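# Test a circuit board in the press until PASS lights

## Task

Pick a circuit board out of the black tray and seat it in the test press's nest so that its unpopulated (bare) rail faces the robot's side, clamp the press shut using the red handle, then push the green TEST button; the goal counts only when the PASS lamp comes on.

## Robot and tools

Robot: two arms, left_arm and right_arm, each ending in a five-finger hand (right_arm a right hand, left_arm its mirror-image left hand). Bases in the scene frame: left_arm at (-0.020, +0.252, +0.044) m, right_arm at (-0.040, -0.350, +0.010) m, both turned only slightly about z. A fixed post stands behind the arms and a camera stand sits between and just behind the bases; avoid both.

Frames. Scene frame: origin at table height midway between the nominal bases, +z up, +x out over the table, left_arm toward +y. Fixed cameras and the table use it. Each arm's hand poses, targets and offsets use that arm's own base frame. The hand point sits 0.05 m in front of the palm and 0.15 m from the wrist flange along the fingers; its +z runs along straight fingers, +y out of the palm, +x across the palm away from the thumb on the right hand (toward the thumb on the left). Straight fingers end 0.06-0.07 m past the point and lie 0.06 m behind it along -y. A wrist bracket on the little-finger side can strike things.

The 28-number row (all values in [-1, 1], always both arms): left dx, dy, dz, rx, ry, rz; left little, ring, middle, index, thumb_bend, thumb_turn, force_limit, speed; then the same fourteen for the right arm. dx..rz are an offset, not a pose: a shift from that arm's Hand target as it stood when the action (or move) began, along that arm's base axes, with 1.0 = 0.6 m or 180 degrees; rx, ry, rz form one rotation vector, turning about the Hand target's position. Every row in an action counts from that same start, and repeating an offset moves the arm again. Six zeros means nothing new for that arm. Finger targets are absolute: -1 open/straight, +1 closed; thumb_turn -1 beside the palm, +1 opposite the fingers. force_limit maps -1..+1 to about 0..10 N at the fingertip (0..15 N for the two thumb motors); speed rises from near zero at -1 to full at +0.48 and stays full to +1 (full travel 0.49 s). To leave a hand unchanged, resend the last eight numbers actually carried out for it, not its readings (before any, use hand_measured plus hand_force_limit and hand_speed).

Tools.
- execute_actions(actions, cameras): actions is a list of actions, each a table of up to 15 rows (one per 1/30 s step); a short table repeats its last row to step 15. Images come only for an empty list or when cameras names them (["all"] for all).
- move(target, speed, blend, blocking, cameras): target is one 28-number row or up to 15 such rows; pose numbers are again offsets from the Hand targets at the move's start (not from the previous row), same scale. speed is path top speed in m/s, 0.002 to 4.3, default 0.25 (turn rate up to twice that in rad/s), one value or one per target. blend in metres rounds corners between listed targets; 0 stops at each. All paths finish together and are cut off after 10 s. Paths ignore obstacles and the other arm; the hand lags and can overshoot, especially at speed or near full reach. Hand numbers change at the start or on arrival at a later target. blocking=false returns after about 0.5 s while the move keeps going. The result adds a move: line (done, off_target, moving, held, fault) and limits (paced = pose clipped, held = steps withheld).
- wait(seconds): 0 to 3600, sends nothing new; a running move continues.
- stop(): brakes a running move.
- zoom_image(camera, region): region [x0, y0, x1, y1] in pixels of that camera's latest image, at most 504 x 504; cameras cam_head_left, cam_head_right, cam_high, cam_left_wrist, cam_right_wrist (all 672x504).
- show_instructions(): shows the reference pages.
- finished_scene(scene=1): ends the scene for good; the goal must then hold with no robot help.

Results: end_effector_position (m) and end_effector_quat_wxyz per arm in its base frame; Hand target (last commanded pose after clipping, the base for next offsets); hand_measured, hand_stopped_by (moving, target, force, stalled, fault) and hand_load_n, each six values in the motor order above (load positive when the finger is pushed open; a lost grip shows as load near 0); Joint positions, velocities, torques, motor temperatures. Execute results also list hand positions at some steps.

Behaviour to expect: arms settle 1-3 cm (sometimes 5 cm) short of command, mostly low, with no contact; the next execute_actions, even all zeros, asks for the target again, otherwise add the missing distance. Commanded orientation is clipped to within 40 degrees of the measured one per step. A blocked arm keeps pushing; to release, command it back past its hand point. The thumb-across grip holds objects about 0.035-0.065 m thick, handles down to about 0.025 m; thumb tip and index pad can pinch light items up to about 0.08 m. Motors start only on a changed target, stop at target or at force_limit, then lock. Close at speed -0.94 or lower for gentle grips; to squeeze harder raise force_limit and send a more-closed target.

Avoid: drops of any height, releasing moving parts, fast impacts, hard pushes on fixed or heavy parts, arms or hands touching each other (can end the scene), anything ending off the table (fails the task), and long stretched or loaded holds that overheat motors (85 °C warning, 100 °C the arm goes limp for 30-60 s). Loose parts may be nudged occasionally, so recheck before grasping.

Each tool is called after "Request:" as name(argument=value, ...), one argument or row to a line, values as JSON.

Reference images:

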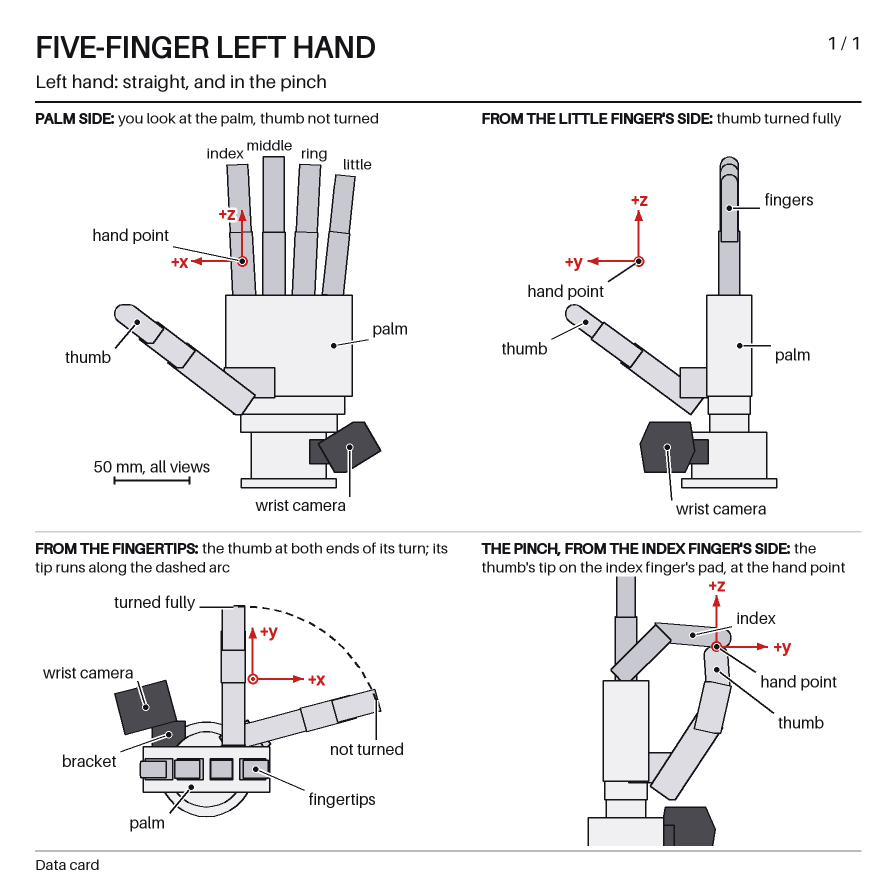

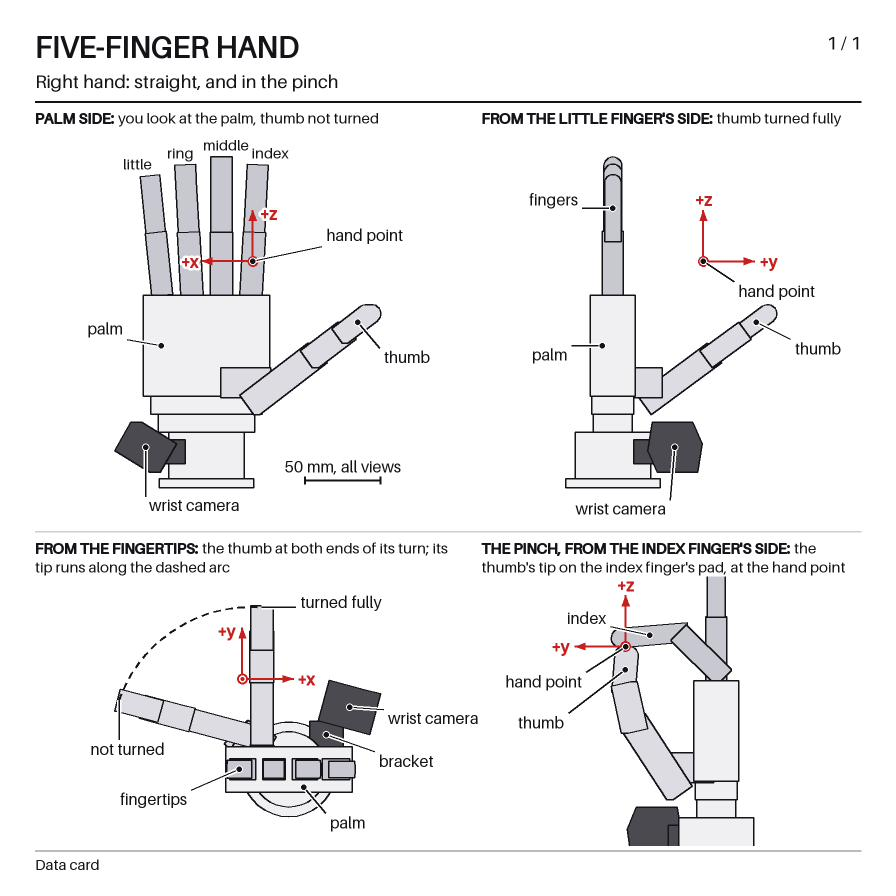

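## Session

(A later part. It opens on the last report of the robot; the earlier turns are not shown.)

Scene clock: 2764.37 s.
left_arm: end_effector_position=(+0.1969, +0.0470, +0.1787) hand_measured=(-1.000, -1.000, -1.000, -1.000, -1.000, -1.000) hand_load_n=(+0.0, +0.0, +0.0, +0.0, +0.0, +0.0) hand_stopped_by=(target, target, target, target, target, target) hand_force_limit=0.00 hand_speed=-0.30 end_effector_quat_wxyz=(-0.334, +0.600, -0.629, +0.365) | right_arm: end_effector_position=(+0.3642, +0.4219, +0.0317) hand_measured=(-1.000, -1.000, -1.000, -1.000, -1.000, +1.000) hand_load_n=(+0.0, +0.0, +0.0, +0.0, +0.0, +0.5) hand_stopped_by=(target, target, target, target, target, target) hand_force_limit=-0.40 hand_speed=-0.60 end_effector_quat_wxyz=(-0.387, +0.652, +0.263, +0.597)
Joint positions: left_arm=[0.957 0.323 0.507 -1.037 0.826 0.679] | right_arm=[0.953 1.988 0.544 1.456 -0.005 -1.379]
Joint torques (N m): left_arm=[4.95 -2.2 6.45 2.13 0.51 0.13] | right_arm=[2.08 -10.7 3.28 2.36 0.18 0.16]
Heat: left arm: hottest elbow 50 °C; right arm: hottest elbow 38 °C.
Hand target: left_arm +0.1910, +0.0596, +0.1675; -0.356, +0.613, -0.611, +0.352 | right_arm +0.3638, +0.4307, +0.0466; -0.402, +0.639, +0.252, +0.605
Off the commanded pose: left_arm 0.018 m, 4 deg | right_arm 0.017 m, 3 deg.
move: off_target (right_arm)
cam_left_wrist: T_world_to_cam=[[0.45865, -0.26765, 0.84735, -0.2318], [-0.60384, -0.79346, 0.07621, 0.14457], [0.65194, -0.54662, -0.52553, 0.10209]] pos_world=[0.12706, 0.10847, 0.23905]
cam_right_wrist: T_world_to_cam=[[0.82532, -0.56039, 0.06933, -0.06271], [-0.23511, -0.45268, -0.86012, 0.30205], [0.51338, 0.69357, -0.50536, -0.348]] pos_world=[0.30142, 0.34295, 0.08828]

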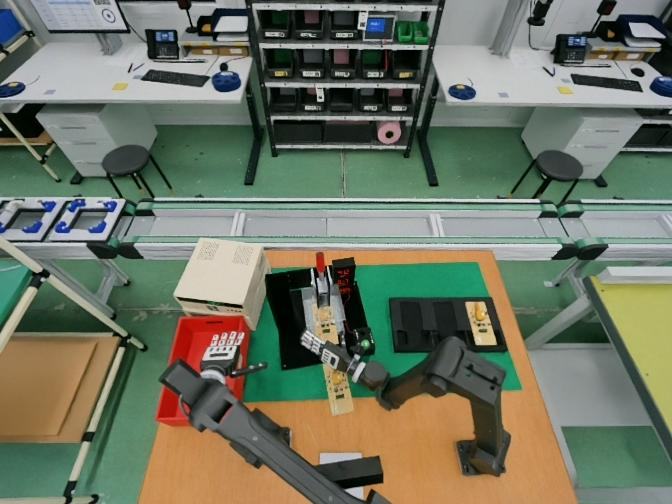

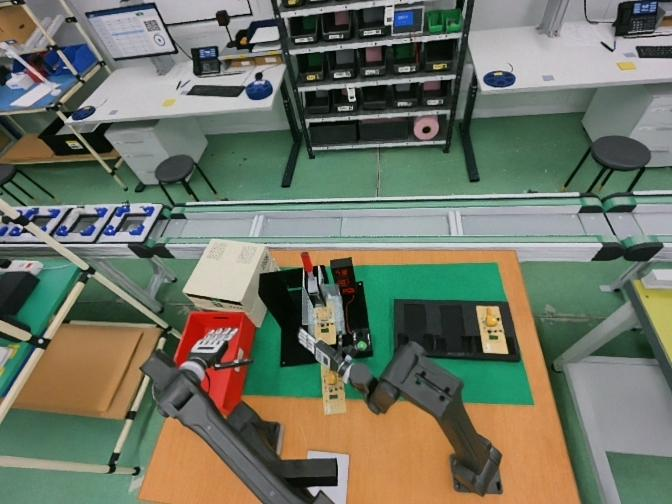

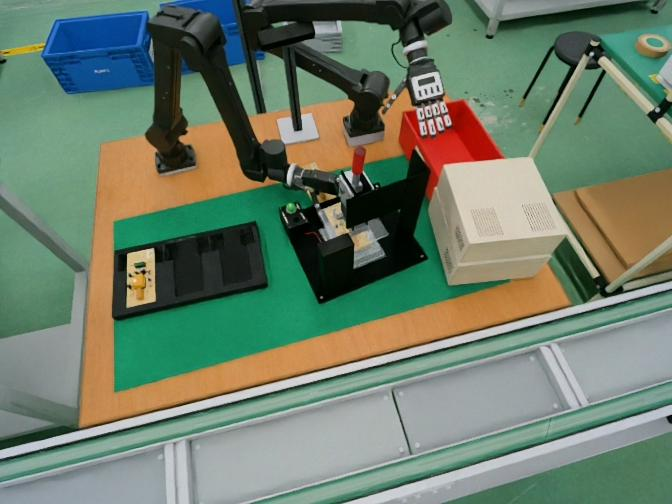

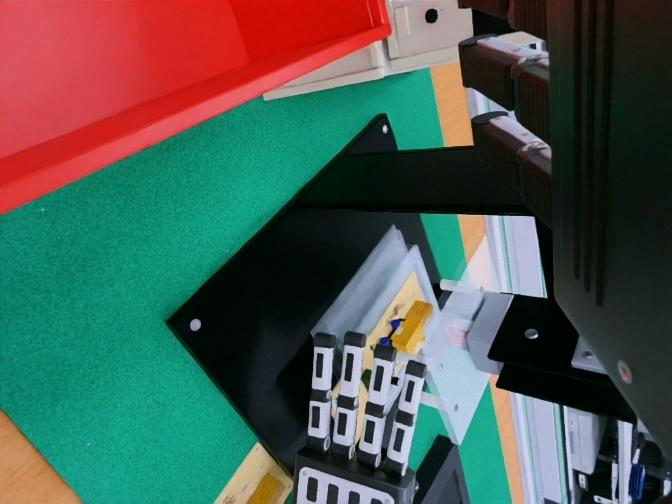

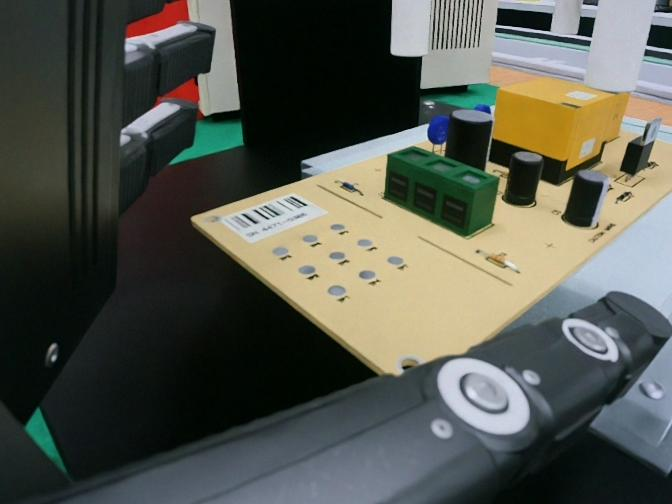

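Request:
move(
  target=[0,0,0,0,0,0,-1,-1,-1,-1,-1,-1,0,-0.3,0,0,0,0,0,0,-1,-1,-1,-1,-0.86,1,-0.5,-0.92],
  speed=0.03,
  cameras=["cam_right_wrist","cam_left_wrist","cam_head_left"],
)

Request:
zoom_image(
  camera="cam_left_wrist",
  region=[360, 235, 450, 340],
)

Request:
zoom_image(
  camera="cam_right_wrist",
  region=[420, 150, 672, 400],
)

Scene clock: 2772.97 s.
left_arm: end_effector_position=(+0.1969, +0.0470, +0.1787) hand_measured=(-1.000, -1.000, -1.000, -1.000, -1.000, -1.000) hand_load_n=(+0.0, +0.0, +0.0, +0.0, +0.0, +0.0) hand_stopped_by=(target, target, target, target, target, target) hand_force_limit=0.00 hand_speed=-0.30 end_effector_quat_wxyz=(-0.334, +0.600, -0.629, +0.365) | right_arm: end_effector_position=(+0.3642, +0.4219, +0.0317) hand_measured=(-1.000, -1.000, -1.000, -1.000, -0.860, +1.000) hand_load_n=(+0.0, +0.0, +0.0, +0.0, +0.0, +0.0) hand_stopped_by=(target, target, target, target, target, target) hand_force_limit=-0.50 hand_speed=-0.92 end_effector_quat_wxyz=(-0.387, +0.652, +0.263, +0.597)
Joint positions: left_arm=[0.957 0.323 0.507 -1.037 0.826 0.679] | right_arm=[0.953 1.988 0.544 1.456 -0.005 -1.379]
Joint torques (N m): left_arm=[5.07 -2.08 6.43 2.1 0.51 0.14] | right_arm=[2.78 -10.7 3.32 2.39 0.12 0.16]
Heat: left arm: hottest elbow 50 °C; right arm: hottest elbow 38 °C.
Hand target: left_arm +0.1910, +0.0596, +0.1675; -0.356, +0.613, -0.611, +0.352 | right_arm +0.3638, +0.4307, +0.0466; -0.402, +0.639, +0.252, +0.605
Off the commanded pose: left_arm 0.018 m, 4 deg | right_arm 0.017 m, 3 deg.
move: done
cam_left_wrist: T_world_to_cam=[[0.45865, -0.26765, 0.84735, -0.2318], [-0.60384, -0.79346, 0.07621, 0.14457], [0.65194, -0.54662, -0.52553, 0.10209]] pos_world=[0.12706, 0.10847, 0.23905]
cam_right_wrist: T_world_to_cam=[[0.82532, -0.56039, 0.06933, -0.06271], [-0.23511, -0.45268, -0.86012, 0.30205], [0.51338, 0.69357, -0.50536, -0.348]] pos_world=[0.30142, 0.34295, 0.08828]
Images, in order (width x height): cam_head_left 672x504, cam_left_wrist 672x504, cam_right_wrist 672x504.

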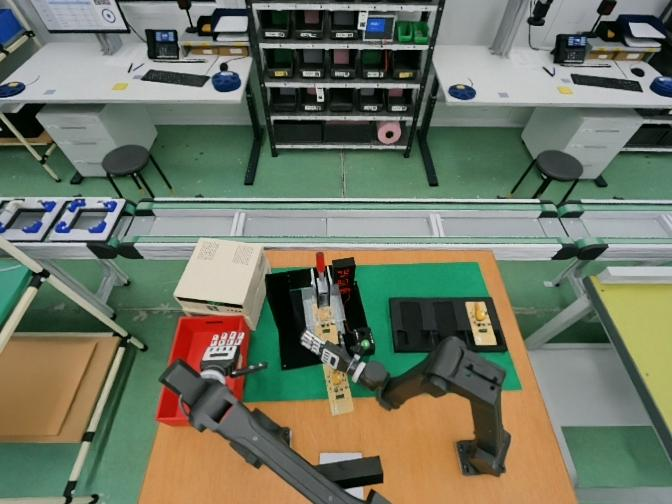

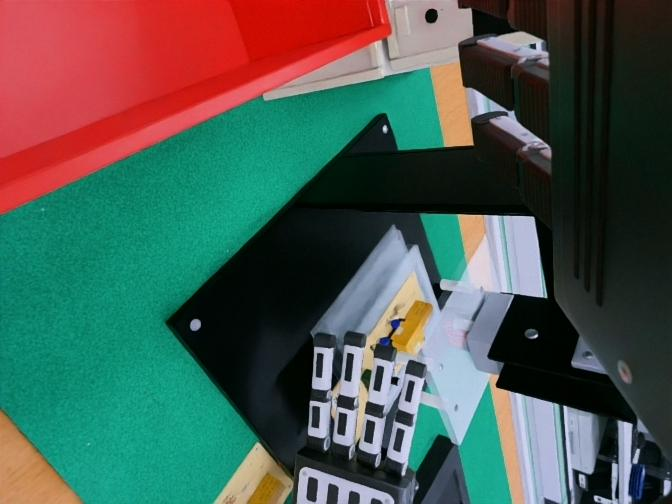

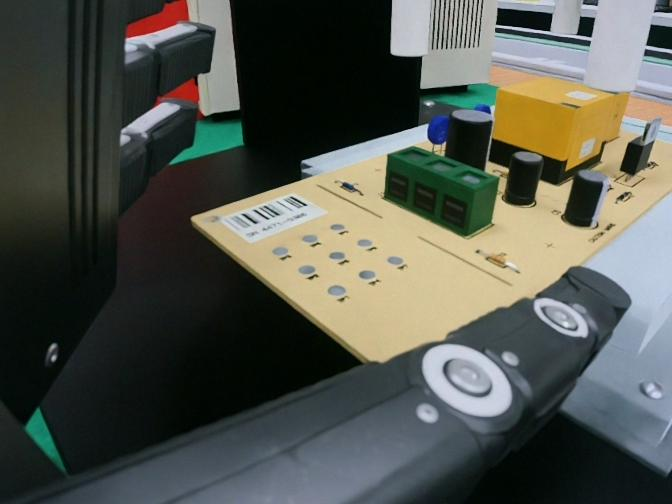

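Scaled by 4.800.

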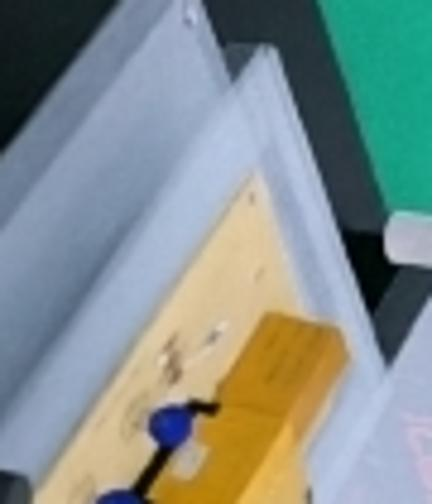

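Scaled by 2.000.

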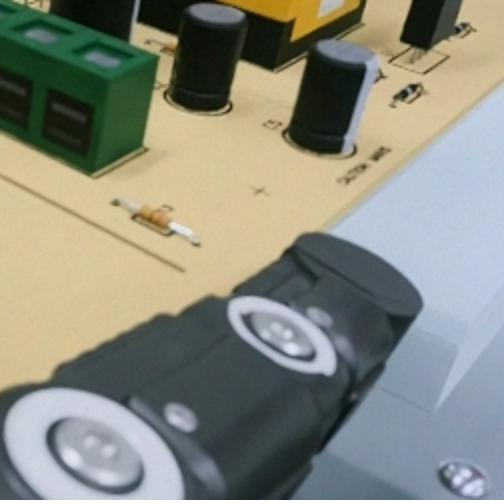

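Request:
move(
  target=[
    [0,0,0,0,0,0,-1,-1,-1,-1,-1,-1,0,-0.3,0,0,0,0,0,0,-1,-1,-1,-1,-1,1,-0.5,-0.8],
    [0,0,0,0,0,0,-1,-1,-1,-1,-1,-1,0,-0.3,0,0,0.012,0,0,0,-1,-1,-1,-1,-1,1,-0.5,-0.8],
  ],
  speed=0.03,
  cameras=["cam_right_wrist","cam_left_wrist","cam_head_left"],
)

Scene clock: 2784.60 s.
left_arm: end_effector_position=(+0.1969, +0.0470, +0.1787) hand_measured=(-1.000, -1.000, -1.000, -1.000, -1.000, -1.000) hand_load_n=(+0.0, +0.0, +0.0, +0.0, +0.0, -0.5) hand_stopped_by=(target, target, target, target, target, target) hand_force_limit=0.00 hand_speed=-0.30 end_effector_quat_wxyz=(-0.334, +0.600, -0.629, +0.365) | right_arm: end_effector_position=(+0.3655, +0.4236, +0.0440) hand_measured=(-1.000, -1.000, -1.000, -1.000, -1.000, +1.000) hand_load_n=(+0.0, +0.0, +0.0, +0.0, +0.0, +0.0) hand_stopped_by=(target, target, target, target, target, target) hand_force_limit=-0.50 hand_speed=-0.80 end_effector_quat_wxyz=(-0.391, +0.644, +0.260, +0.604)
Joint positions: left_arm=[0.957 0.323 0.507 -1.037 0.826 0.679] | right_arm=[0.953 1.965 0.544 1.456 -0.005 -1.379]
Joint torques (N m): left_arm=[4.95 -2.14 6.46 2.11 0.52 0.13] | right_arm=[2.61 -11.63 3.1 1.26 0.19 0.14]
Heat: left arm: hottest elbow 50 °C; right arm: hottest elbow 38 °C.
Hand target: left_arm +0.1910, +0.0596, +0.1675; -0.356, +0.613, -0.611, +0.352 | right_arm +0.3638, +0.4307, +0.0538; -0.402, +0.639, +0.252, +0.605
Off the commanded pose: left_arm 0.018 m, 4 deg | right_arm 0.012 m, 2 deg.
move: off_target (right_arm)
cam_left_wrist: T_world_to_cam=[[0.45865, -0.26765, 0.84735, -0.2318], [-0.60384, -0.79346, 0.07621, 0.14457], [0.65194, -0.54662, -0.52553, 0.10209]] pos_world=[0.12706, 0.10847, 0.23905]
cam_right_wrist: T_world_to_cam=[[0.8244, -0.56168, 0.06981, -0.06274], [-0.22355, -0.43644, -0.87152, 0.30306], [0.51998, 0.70288, -0.48537, -0.35084]] pos_world=[0.3019, 0.34363, 0.09821]
Images, in order (width x height): cam_head_left 672x504, cam_left_wrist 672x504, cam_right_wrist 672x504.

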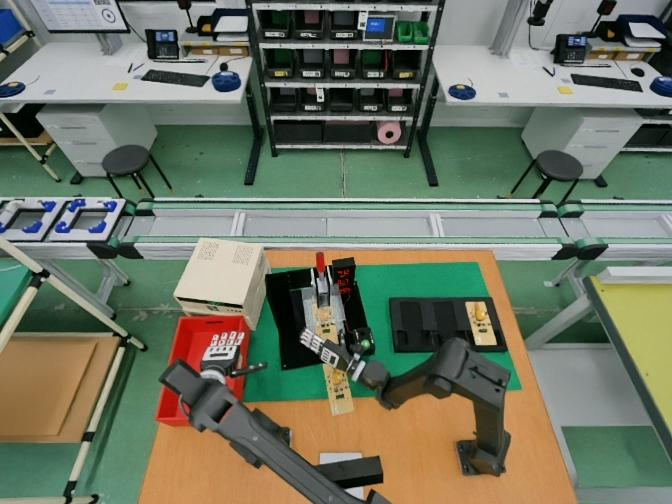

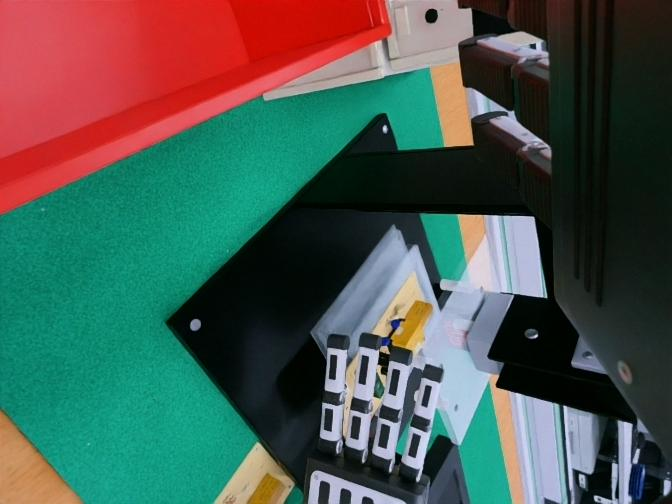

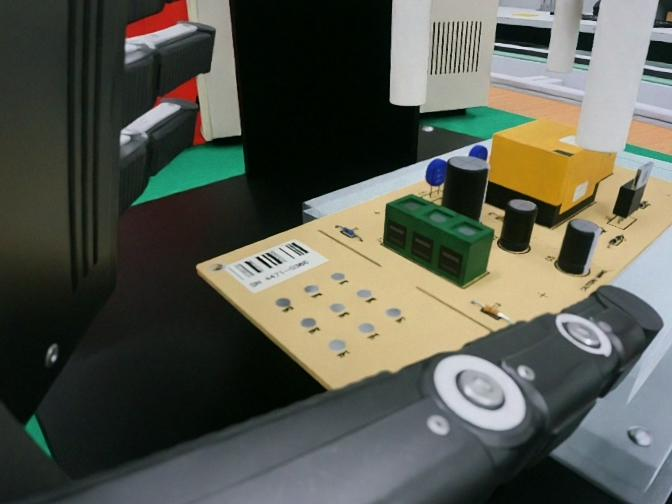

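Request:
move(
  target=[0,0,0,0,0,0,-1,-1,-1,-1,-1,-1,0,-0.3,0,0,-0.007,0,0,0,-1,-1,-1,-1,-1,1,-0.5,-0.8],
  speed=0.03,
  cameras=["cam_right_wrist"],
)

Scene clock: 2791.03 s.
left_arm: end_effector_position=(+0.1969, +0.0470, +0.1787) hand_measured=(-1.000, -1.000, -1.000, -1.000, -1.000, -1.000) hand_load_n=(+0.0, +0.0, +0.0, +0.0, +0.0, +0.0) hand_stopped_by=(target, target, target, target, target, target) hand_force_limit=0.00 hand_speed=-0.30 end_effector_quat_wxyz=(-0.334, +0.600, -0.629, +0.365) | right_arm: end_effector_position=(+0.3655, +0.4236, +0.0440) hand_measured=(-1.000, -1.000, -1.000, -1.000, -1.000, +1.000) hand_load_n=(+0.0, +0.0, +0.0, -0.5, +0.0, +0.0) hand_stopped_by=(target, target, target, target, target, target) hand_force_limit=-0.50 hand_speed=-0.80 end_effector_quat_wxyz=(-0.391, +0.644, +0.260, +0.604)
Joint positions: left_arm=[0.957 0.323 0.507 -1.037 0.826 0.679] | right_arm=[0.953 1.965 0.544 1.456 -0.005 -1.379]
Joint torques (N m): left_arm=[5.01 -2.14 6.43 2.11 0.51 0.14] | right_arm=[2.67 -10.4 3.25 1.91 0.17 0.14]
Heat: left arm: hottest elbow 50 °C; right arm: hottest elbow 38 °C.
Hand target: left_arm +0.1910, +0.0596, +0.1675; -0.356, +0.613, -0.611, +0.352 | right_arm +0.3638, +0.4307, +0.0496; -0.402, +0.639, +0.252, +0.605
Off the commanded pose: left_arm 0.018 m, 4 deg | right_arm 0.009 m, 2 deg.
move: done
cam_right_wrist: T_world_to_cam=[[0.8244, -0.56168, 0.06981, -0.06274], [-0.22355, -0.43644, -0.87152, 0.30306], [0.51998, 0.70288, -0.48537, -0.35084]] pos_world=[0.3019, 0.34363, 0.09821]

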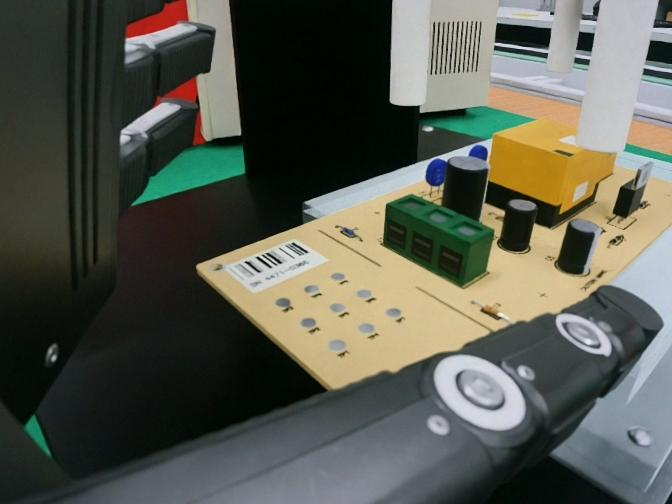

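Request:
move(
  target=[0,0,0,0,0,0,-1,-1,-1,-1,-1,-1,0,-0.3,0,0,-0.0055,0,0,0,-1,-1,-1,-1,-1,1,-0.5,-0.8],
  speed=0.03,
  cameras=["cam_right_wrist"],
)

Scene clock: 2794.60 s.
left_arm: end_effector_position=(+0.1969, +0.0470, +0.1787) hand_measured=(-1.000, -1.000, -1.000, -1.000, -1.000, -1.000) hand_load_n=(+0.0, +0.0, +0.0, +0.0, +0.0, +0.0) hand_stopped_by=(target, target, target, target, target, target) hand_force_limit=0.00 hand_speed=-0.30 end_effector_quat_wxyz=(-0.334, +0.600, -0.629, +0.365) | right_arm: end_effector_position=(+0.3652, +0.4233, +0.0415) hand_measured=(-1.000, -1.000, -1.000, -1.000, -1.000, +1.000) hand_load_n=(+0.0, +0.0, +0.0, +0.0, +0.0, +0.0) hand_stopped_by=(target, target, target, target, target, target) hand_force_limit=-0.50 hand_speed=-0.80 end_effector_quat_wxyz=(-0.390, +0.646, +0.260, +0.603)
Joint positions: left_arm=[0.957 0.323 0.507 -1.037 0.826 0.679] | right_arm=[0.953 1.97 0.544 1.456 -0.005 -1.379]
Joint torques (N m): left_arm=[5.01 -2.14 6.45 2.13 0.51 0.13] | right_arm=[2.61 -9.47 3.29 2.29 0.17 0.14]
Heat: left arm: hottest elbow 50 °C; right arm: hottest elbow 38 °C.
Hand target: left_arm +0.1910, +0.0596, +0.1675; -0.356, +0.613, -0.611, +0.352 | right_arm +0.3638, +0.4307, +0.0463; -0.402, +0.639, +0.252, +0.605
Off the commanded pose: left_arm 0.018 m, 4 deg | right_arm 0.009 m, 2 deg.
move: done
cam_right_wrist: T_world_to_cam=[[0.82461, -0.56139, 0.06974, -0.06273], [-0.22587, -0.43977, -0.86925, 0.30289], [0.51865, 0.70103, -0.48944, -0.35026]] pos_world=[0.30181, 0.34353, 0.09623]

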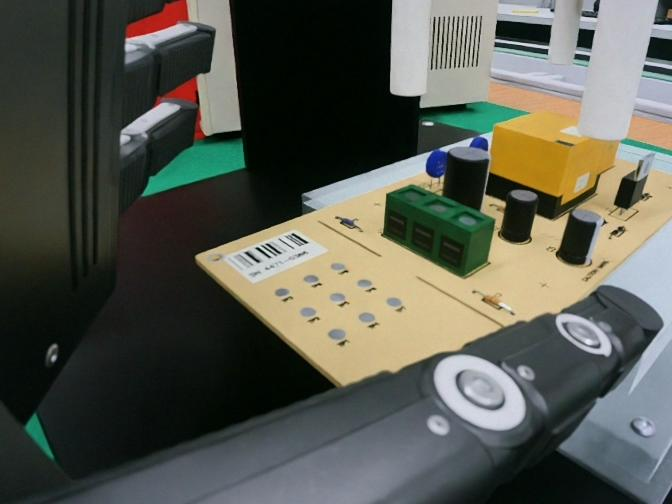

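Request:
move(
  target=[0,0,0,0,0,0,-1,-1,-1,-1,-1,-1,0,-0.3,0,0,-0.0075,0,0,0,-1,-1,-1,-1,-1,1,-0.5,-0.8],
  speed=0.03,
  cameras=["cam_right_wrist"],
)

Scene clock: 2798.60 s.
left_arm: end_effector_position=(+0.1969, +0.0470, +0.1787) hand_measured=(-1.000, -1.000, -1.000, -1.000, -1.000, -1.000) hand_load_n=(+0.0, +0.0, +0.0, +0.0, +0.0, +0.0) hand_stopped_by=(target, target, target, target, target, target) hand_force_limit=0.00 hand_speed=-0.30 end_effector_quat_wxyz=(-0.334, +0.600, -0.629, +0.365) | right_arm: end_effector_position=(+0.3643, +0.4220, +0.0326) hand_measured=(-1.000, -1.000, -1.000, -1.000, -1.000, +1.000) hand_load_n=(-0.5, +0.0, +0.0, +0.0, +0.0, +0.5) hand_stopped_by=(target, target, target, target, target, target) hand_force_limit=-0.50 hand_speed=-0.80 end_effector_quat_wxyz=(-0.388, +0.650, +0.262, +0.599)
Joint positions: left_arm=[0.957 0.323 0.507 -1.037 0.826 0.679] | right_arm=[0.953 1.99 0.544 1.463 -0.005 -1.379]
Joint torques (N m): left_arm=[4.95 -2.2 6.45 2.11 0.52 0.13] | right_arm=[2.49 -9.99 3.47 2.51 0.14 0.16]
Heat: left arm: hottest elbow 50 °C; right arm: hottest elbow 38 °C.
Hand target: left_arm +0.1910, +0.0596, +0.1675; -0.356, +0.613, -0.611, +0.352 | right_arm +0.3638, +0.4307, +0.0417; -0.402, +0.639, +0.252, +0.605
Off the commanded pose: left_arm 0.018 m, 4 deg | right_arm 0.013 m, 3 deg.
move: off_target (right_arm)
cam_right_wrist: T_world_to_cam=[[0.82512, -0.56067, 0.06945, -0.06261], [-0.2326, -0.44917, -0.86264, 0.30052], [0.51485, 0.69563, -0.50103, -0.34913]] pos_world=[0.30132, 0.34275, 0.08867]

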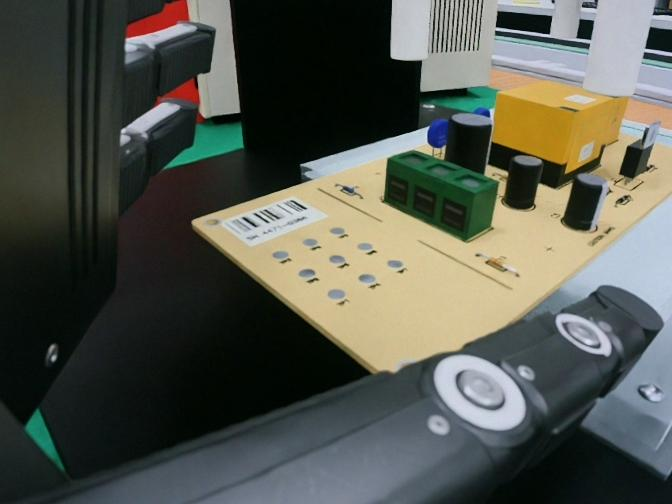

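Request:
move(
  target=[0,0,0,0,0,0,-1,-1,-1,-1,-1,-1,0,-0.3,0,0,0,0,0,0,-1,-1,-1,-1,-0.76,1,-0.7,-0.94],
  speed=0.03,
  cameras=["cam_right_wrist","cam_left_wrist","cam_head_left"],
)

Request:
zoom_image(
  camera="cam_left_wrist",
  region=[360, 235, 450, 340],
)

Scene clock: 2813.60 s.
left_arm: end_effector_position=(+0.1969, +0.0470, +0.1787) hand_measured=(-1.000, -1.000, -1.000, -1.000, -1.000, -1.000) hand_load_n=(+0.0, +0.0, +0.0, +0.0, +0.0, +0.0) hand_stopped_by=(target, target, target, target, target, target) hand_force_limit=0.00 hand_speed=-0.30 end_effector_quat_wxyz=(-0.334, +0.600, -0.629, +0.365) | right_arm: end_effector_position=(+0.3644, +0.4219, +0.0326) hand_measured=(-1.000, -1.000, -1.000, -1.000, -0.760, +1.000) hand_load_n=(+0.0, +0.0, +0.0, +0.0, +0.5, +0.5) hand_stopped_by=(target, target, target, target, target, target) hand_force_limit=-0.70 hand_speed=-0.94 end_effector_quat_wxyz=(-0.388, +0.650, +0.262, +0.599)
Joint positions: left_arm=[0.957 0.323 0.507 -1.037 0.826 0.679] | right_arm=[0.953 1.99 0.544 1.463 -0.004 -1.379]
Joint torques (N m): left_arm=[5.01 -2.02 6.43 2.1 0.52 0.13] | right_arm=[2.26 -9.93 3.47 2.66 0.14 0.2]
Heat: left arm: hottest elbow 50 °C; right arm: hottest elbow 38 °C.
Hand target: left_arm +0.1910, +0.0596, +0.1675; -0.356, +0.613, -0.611, +0.352 | right_arm +0.3638, +0.4307, +0.0417; -0.402, +0.639, +0.252, +0.605
Off the commanded pose: left_arm 0.018 m, 4 deg | right_arm 0.013 m, 3 deg.
move: done
cam_left_wrist: T_world_to_cam=[[0.45865, -0.26765, 0.84735, -0.2318], [-0.60384, -0.79346, 0.07621, 0.14457], [0.65194, -0.54662, -0.52553, 0.10209]] pos_world=[0.12706, 0.10847, 0.23905]
cam_right_wrist: T_world_to_cam=[[0.82489, -0.56102, 0.06944, -0.06242], [-0.23279, -0.44906, -0.86264, 0.30055], [0.51514, 0.69542, -0.50103, -0.34915]] pos_world=[0.30132, 0.34275, 0.08867]
Images, in order (width x height): cam_head_left 672x504, cam_left_wrist 672x504, cam_right_wrist 672x504.

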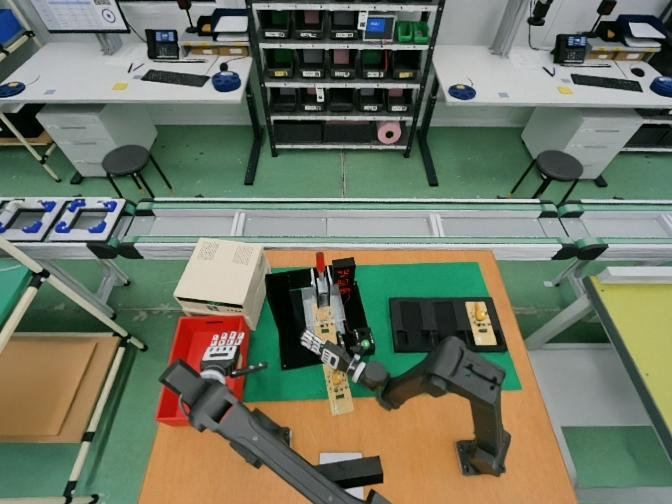

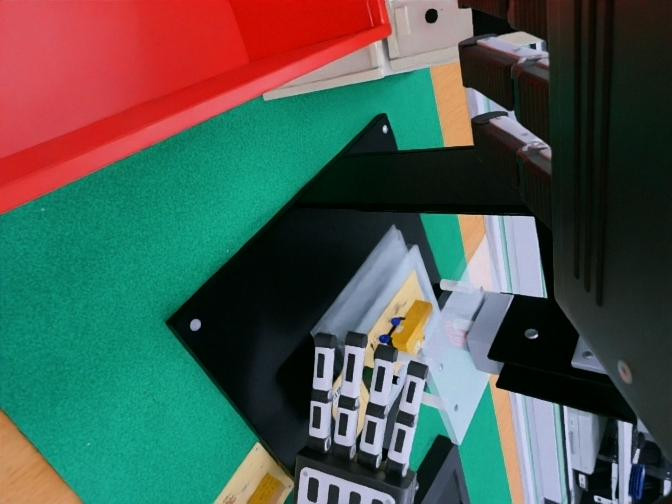

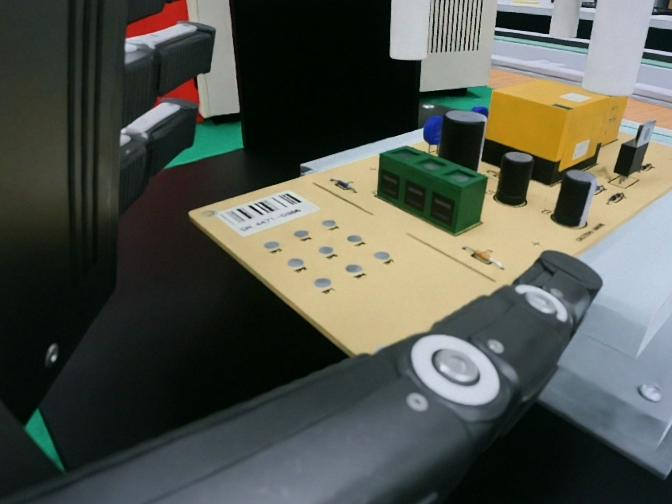

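Scaled by 4.800.

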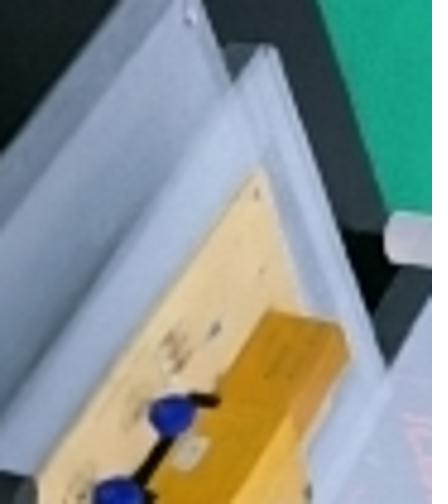

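Request:
move(
  target=[0,0,0,0,0,0,-1,-1,-1,-1,-1,-1,0,-0.3,0,0,0,0,0,0,-1,-1,-1,-1,-0.70,1,-0.7,-0.94],
  speed=0.03,
  cameras=["cam_right_wrist","cam_left_wrist","cam_head_left"],
)

Request:
zoom_image(
  camera="cam_left_wrist",
  region=[360, 235, 450, 340],
)

Request:
zoom_image(
  camera="cam_right_wrist",
  region=[260, 100, 420, 220],
)

Request:
zoom_image(
  camera="cam_head_left",
  region=[300, 292, 350, 342],
)

Scene clock: 2823.30 s.
left_arm: end_effector_position=(+0.1969, +0.0470, +0.1787) hand_measured=(-1.000, -1.000, -1.000, -1.000, -1.000, -1.000) hand_load_n=(+0.0, +0.0, +0.0, +0.0, +0.0, +0.0) hand_stopped_by=(target, target, target, target, target, target) hand_force_limit=0.00 hand_speed=-0.30 end_effector_quat_wxyz=(-0.334, +0.600, -0.629, +0.365) | right_arm: end_effector_position=(+0.3644, +0.4219, +0.0326) hand_measured=(-1.000, -1.000, -1.000, -1.000, -0.700, +1.000) hand_load_n=(+0.0, +0.0, +0.0, +0.0, +0.5, +0.5) hand_stopped_by=(target, target, target, target, target, target) hand_force_limit=-0.70 hand_speed=-0.94 end_effector_quat_wxyz=(-0.388, +0.650, +0.262, +0.599)
Joint positions: left_arm=[0.957 0.323 0.507 -1.037 0.826 0.679] | right_arm=[0.953 1.99 0.544 1.463 -0.004 -1.379]
Joint torques (N m): left_arm=[5.01 -2.14 6.45 2.11 0.51 0.14] | right_arm=[2.78 -9.88 3.33 2.59 0.17 0.15]
Heat: left arm: hottest elbow 49 °C; right arm: hottest shoulder 38 °C.
Hand target: left_arm +0.1910, +0.0596, +0.1675; -0.356, +0.613, -0.611, +0.352 | right_arm +0.3638, +0.4307, +0.0417; -0.402, +0.639, +0.252, +0.605
Off the commanded pose: left_arm 0.018 m, 4 deg | right_arm 0.013 m, 3 deg.
move: done
cam_left_wrist: T_world_to_cam=[[0.45865, -0.26765, 0.84735, -0.2318], [-0.60384, -0.79346, 0.07621, 0.14457], [0.65194, -0.54662, -0.52553, 0.10209]] pos_world=[0.12706, 0.10847, 0.23905]
cam_right_wrist: T_world_to_cam=[[0.82489, -0.56102, 0.06944, -0.06242], [-0.23279, -0.44906, -0.86264, 0.30055], [0.51514, 0.69542, -0.50103, -0.34915]] pos_world=[0.30132, 0.34275, 0.08867]
Images, in order (width x height): cam_head_left 672x504, cam_left_wrist 672x504, cam_right_wrist 672x504.

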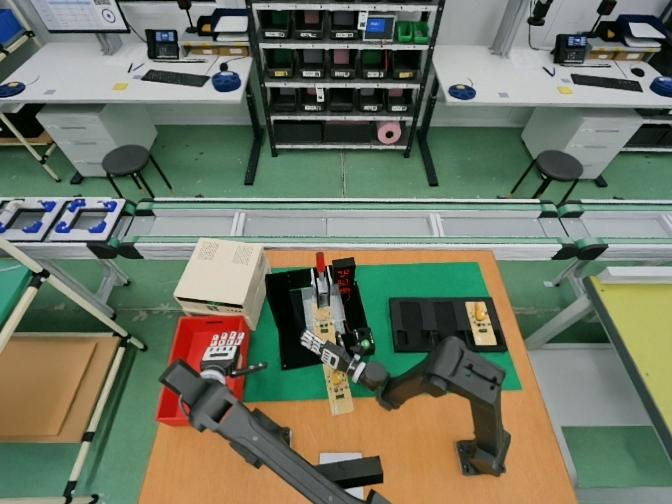

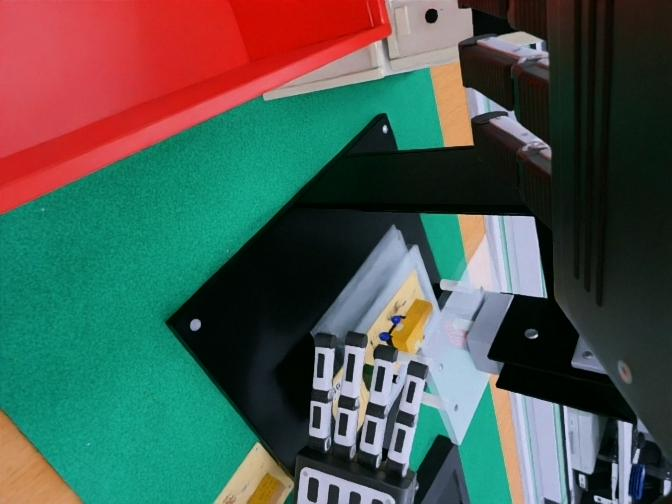

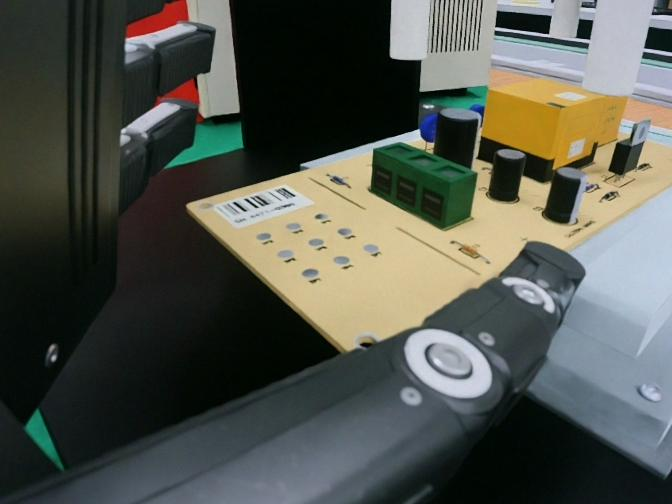

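Scaled by 4.800.

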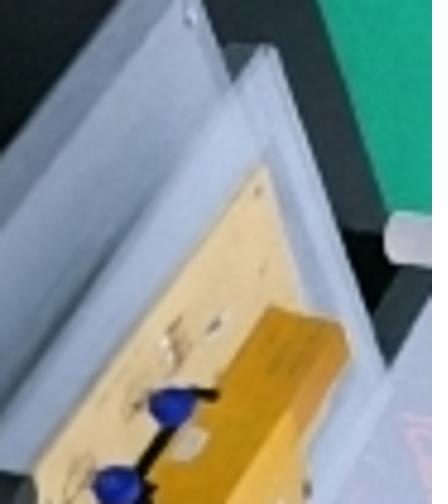

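Scaled by 3.150.

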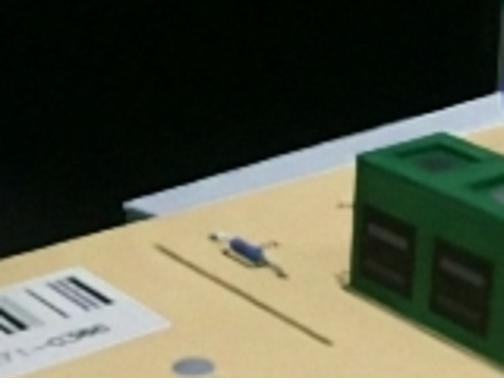

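Scaled by 10.080.

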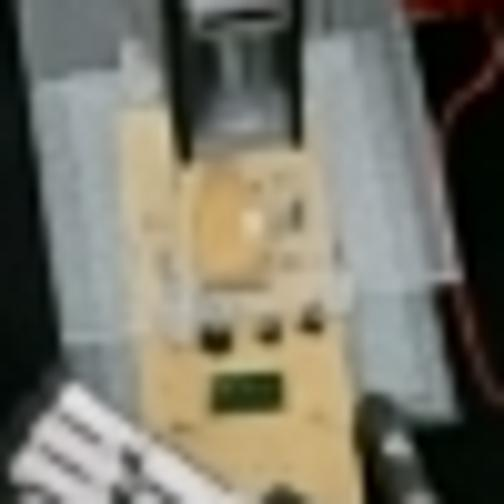

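Request:
zoom_image(
  camera="cam_right_wrist",
  region=[530, 150, 672, 350],
)

Request:
execute_actions(
  actions=[],
  cameras=["cam_high", "cam_head_right"],
)

Request:
zoom_image(
  camera="cam_high",
  region=[310, 190, 395, 275],
)

Request:
zoom_image(
  camera="cam_high",
  region=[315, 200, 350, 240],
)

Scaled by 2.520.

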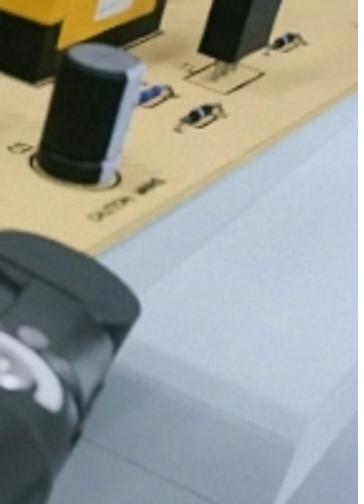

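Scene clock: 2829.97 s.
left_arm: end_effector_position=(+0.1969, +0.0470, +0.1787) hand_measured=(-1.000, -1.000, -1.000, -1.000, -1.000, -1.000) hand_load_n=(+0.0, +0.0, +0.0, +0.0, +0.0, -0.5) hand_stopped_by=(target, target, target, target, target, target) hand_force_limit=0.00 hand_speed=-0.30 end_effector_quat_wxyz=(-0.334, +0.600, -0.629, +0.365) | right_arm: end_effector_position=(+0.3644, +0.4219, +0.0326) hand_measured=(-1.000, -1.000, -1.000, -1.000, -0.700, +1.000) hand_load_n=(+0.0, +0.0, +0.0, +0.0, +0.5, +0.5) hand_stopped_by=(target, target, target, target, target, target) hand_force_limit=-0.70 hand_speed=-0.94 end_effector_quat_wxyz=(-0.388, +0.650, +0.262, +0.599)
Joint positions: left_arm=[0.957 0.323 0.507 -1.037 0.826 0.679] | right_arm=[0.953 1.99 0.544 1.463 -0.004 -1.379]
Joint velocities: within noise
Joint torques (N m): left_arm=[5.01 -2.2 6.43 2.1 0.51 0.14] | right_arm=[2.55 -9.82 3.44 2.65 0.17 0.12]
Motor temperatures (°C): left_arm=[30 29 49 31 33 30] | right_arm=[27 38 37 34 31 28]
Heat: left arm: hottest elbow 49 °C; right arm: hottest shoulder 38 °C.
Hand target: left_arm +0.1910, +0.0596, +0.1675; -0.356, +0.613, -0.611, +0.352 | right_arm +0.3638, +0.4307, +0.0417; -0.402, +0.639, +0.252, +0.605
Off the commanded pose: left_arm 0.018 m, 4 deg | right_arm 0.013 m, 3 deg.
Images, in order (width x height): cam_head_right 672x504, cam_high 672x504.

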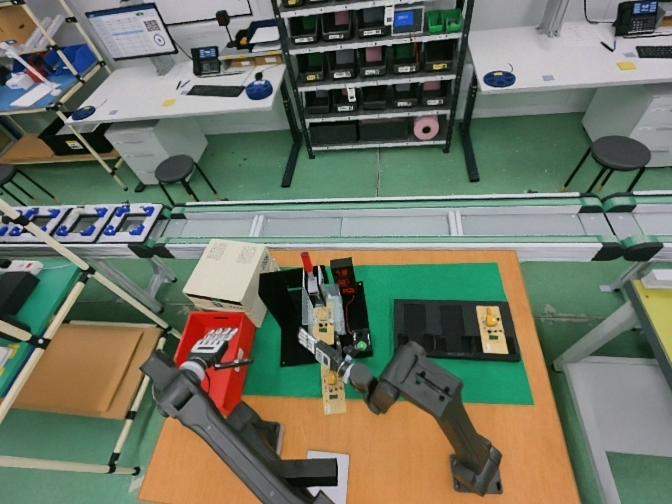

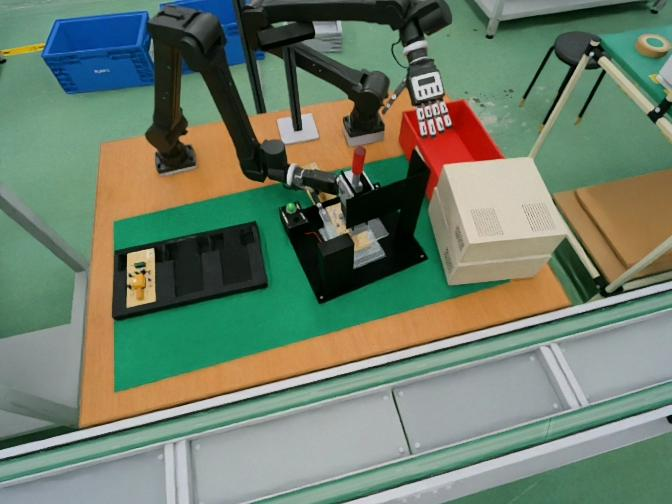

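Scaled by 5.929.

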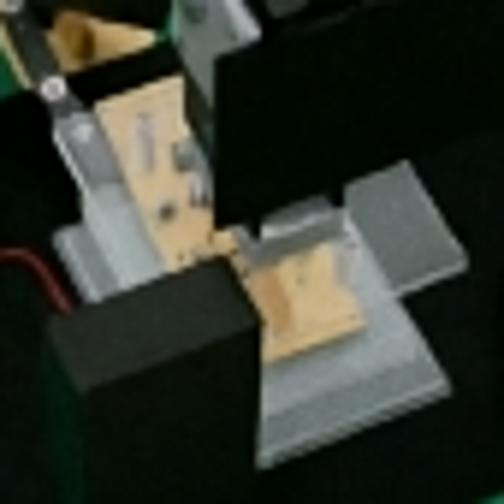

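Scaled by 12.600.

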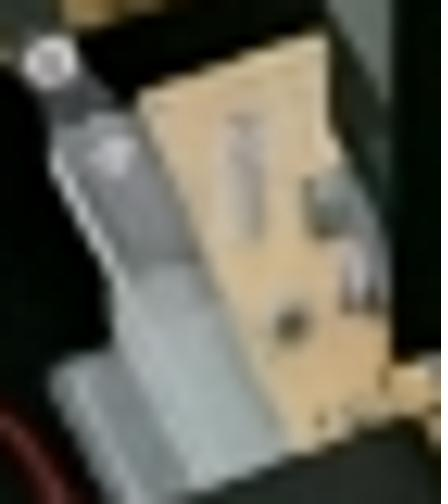

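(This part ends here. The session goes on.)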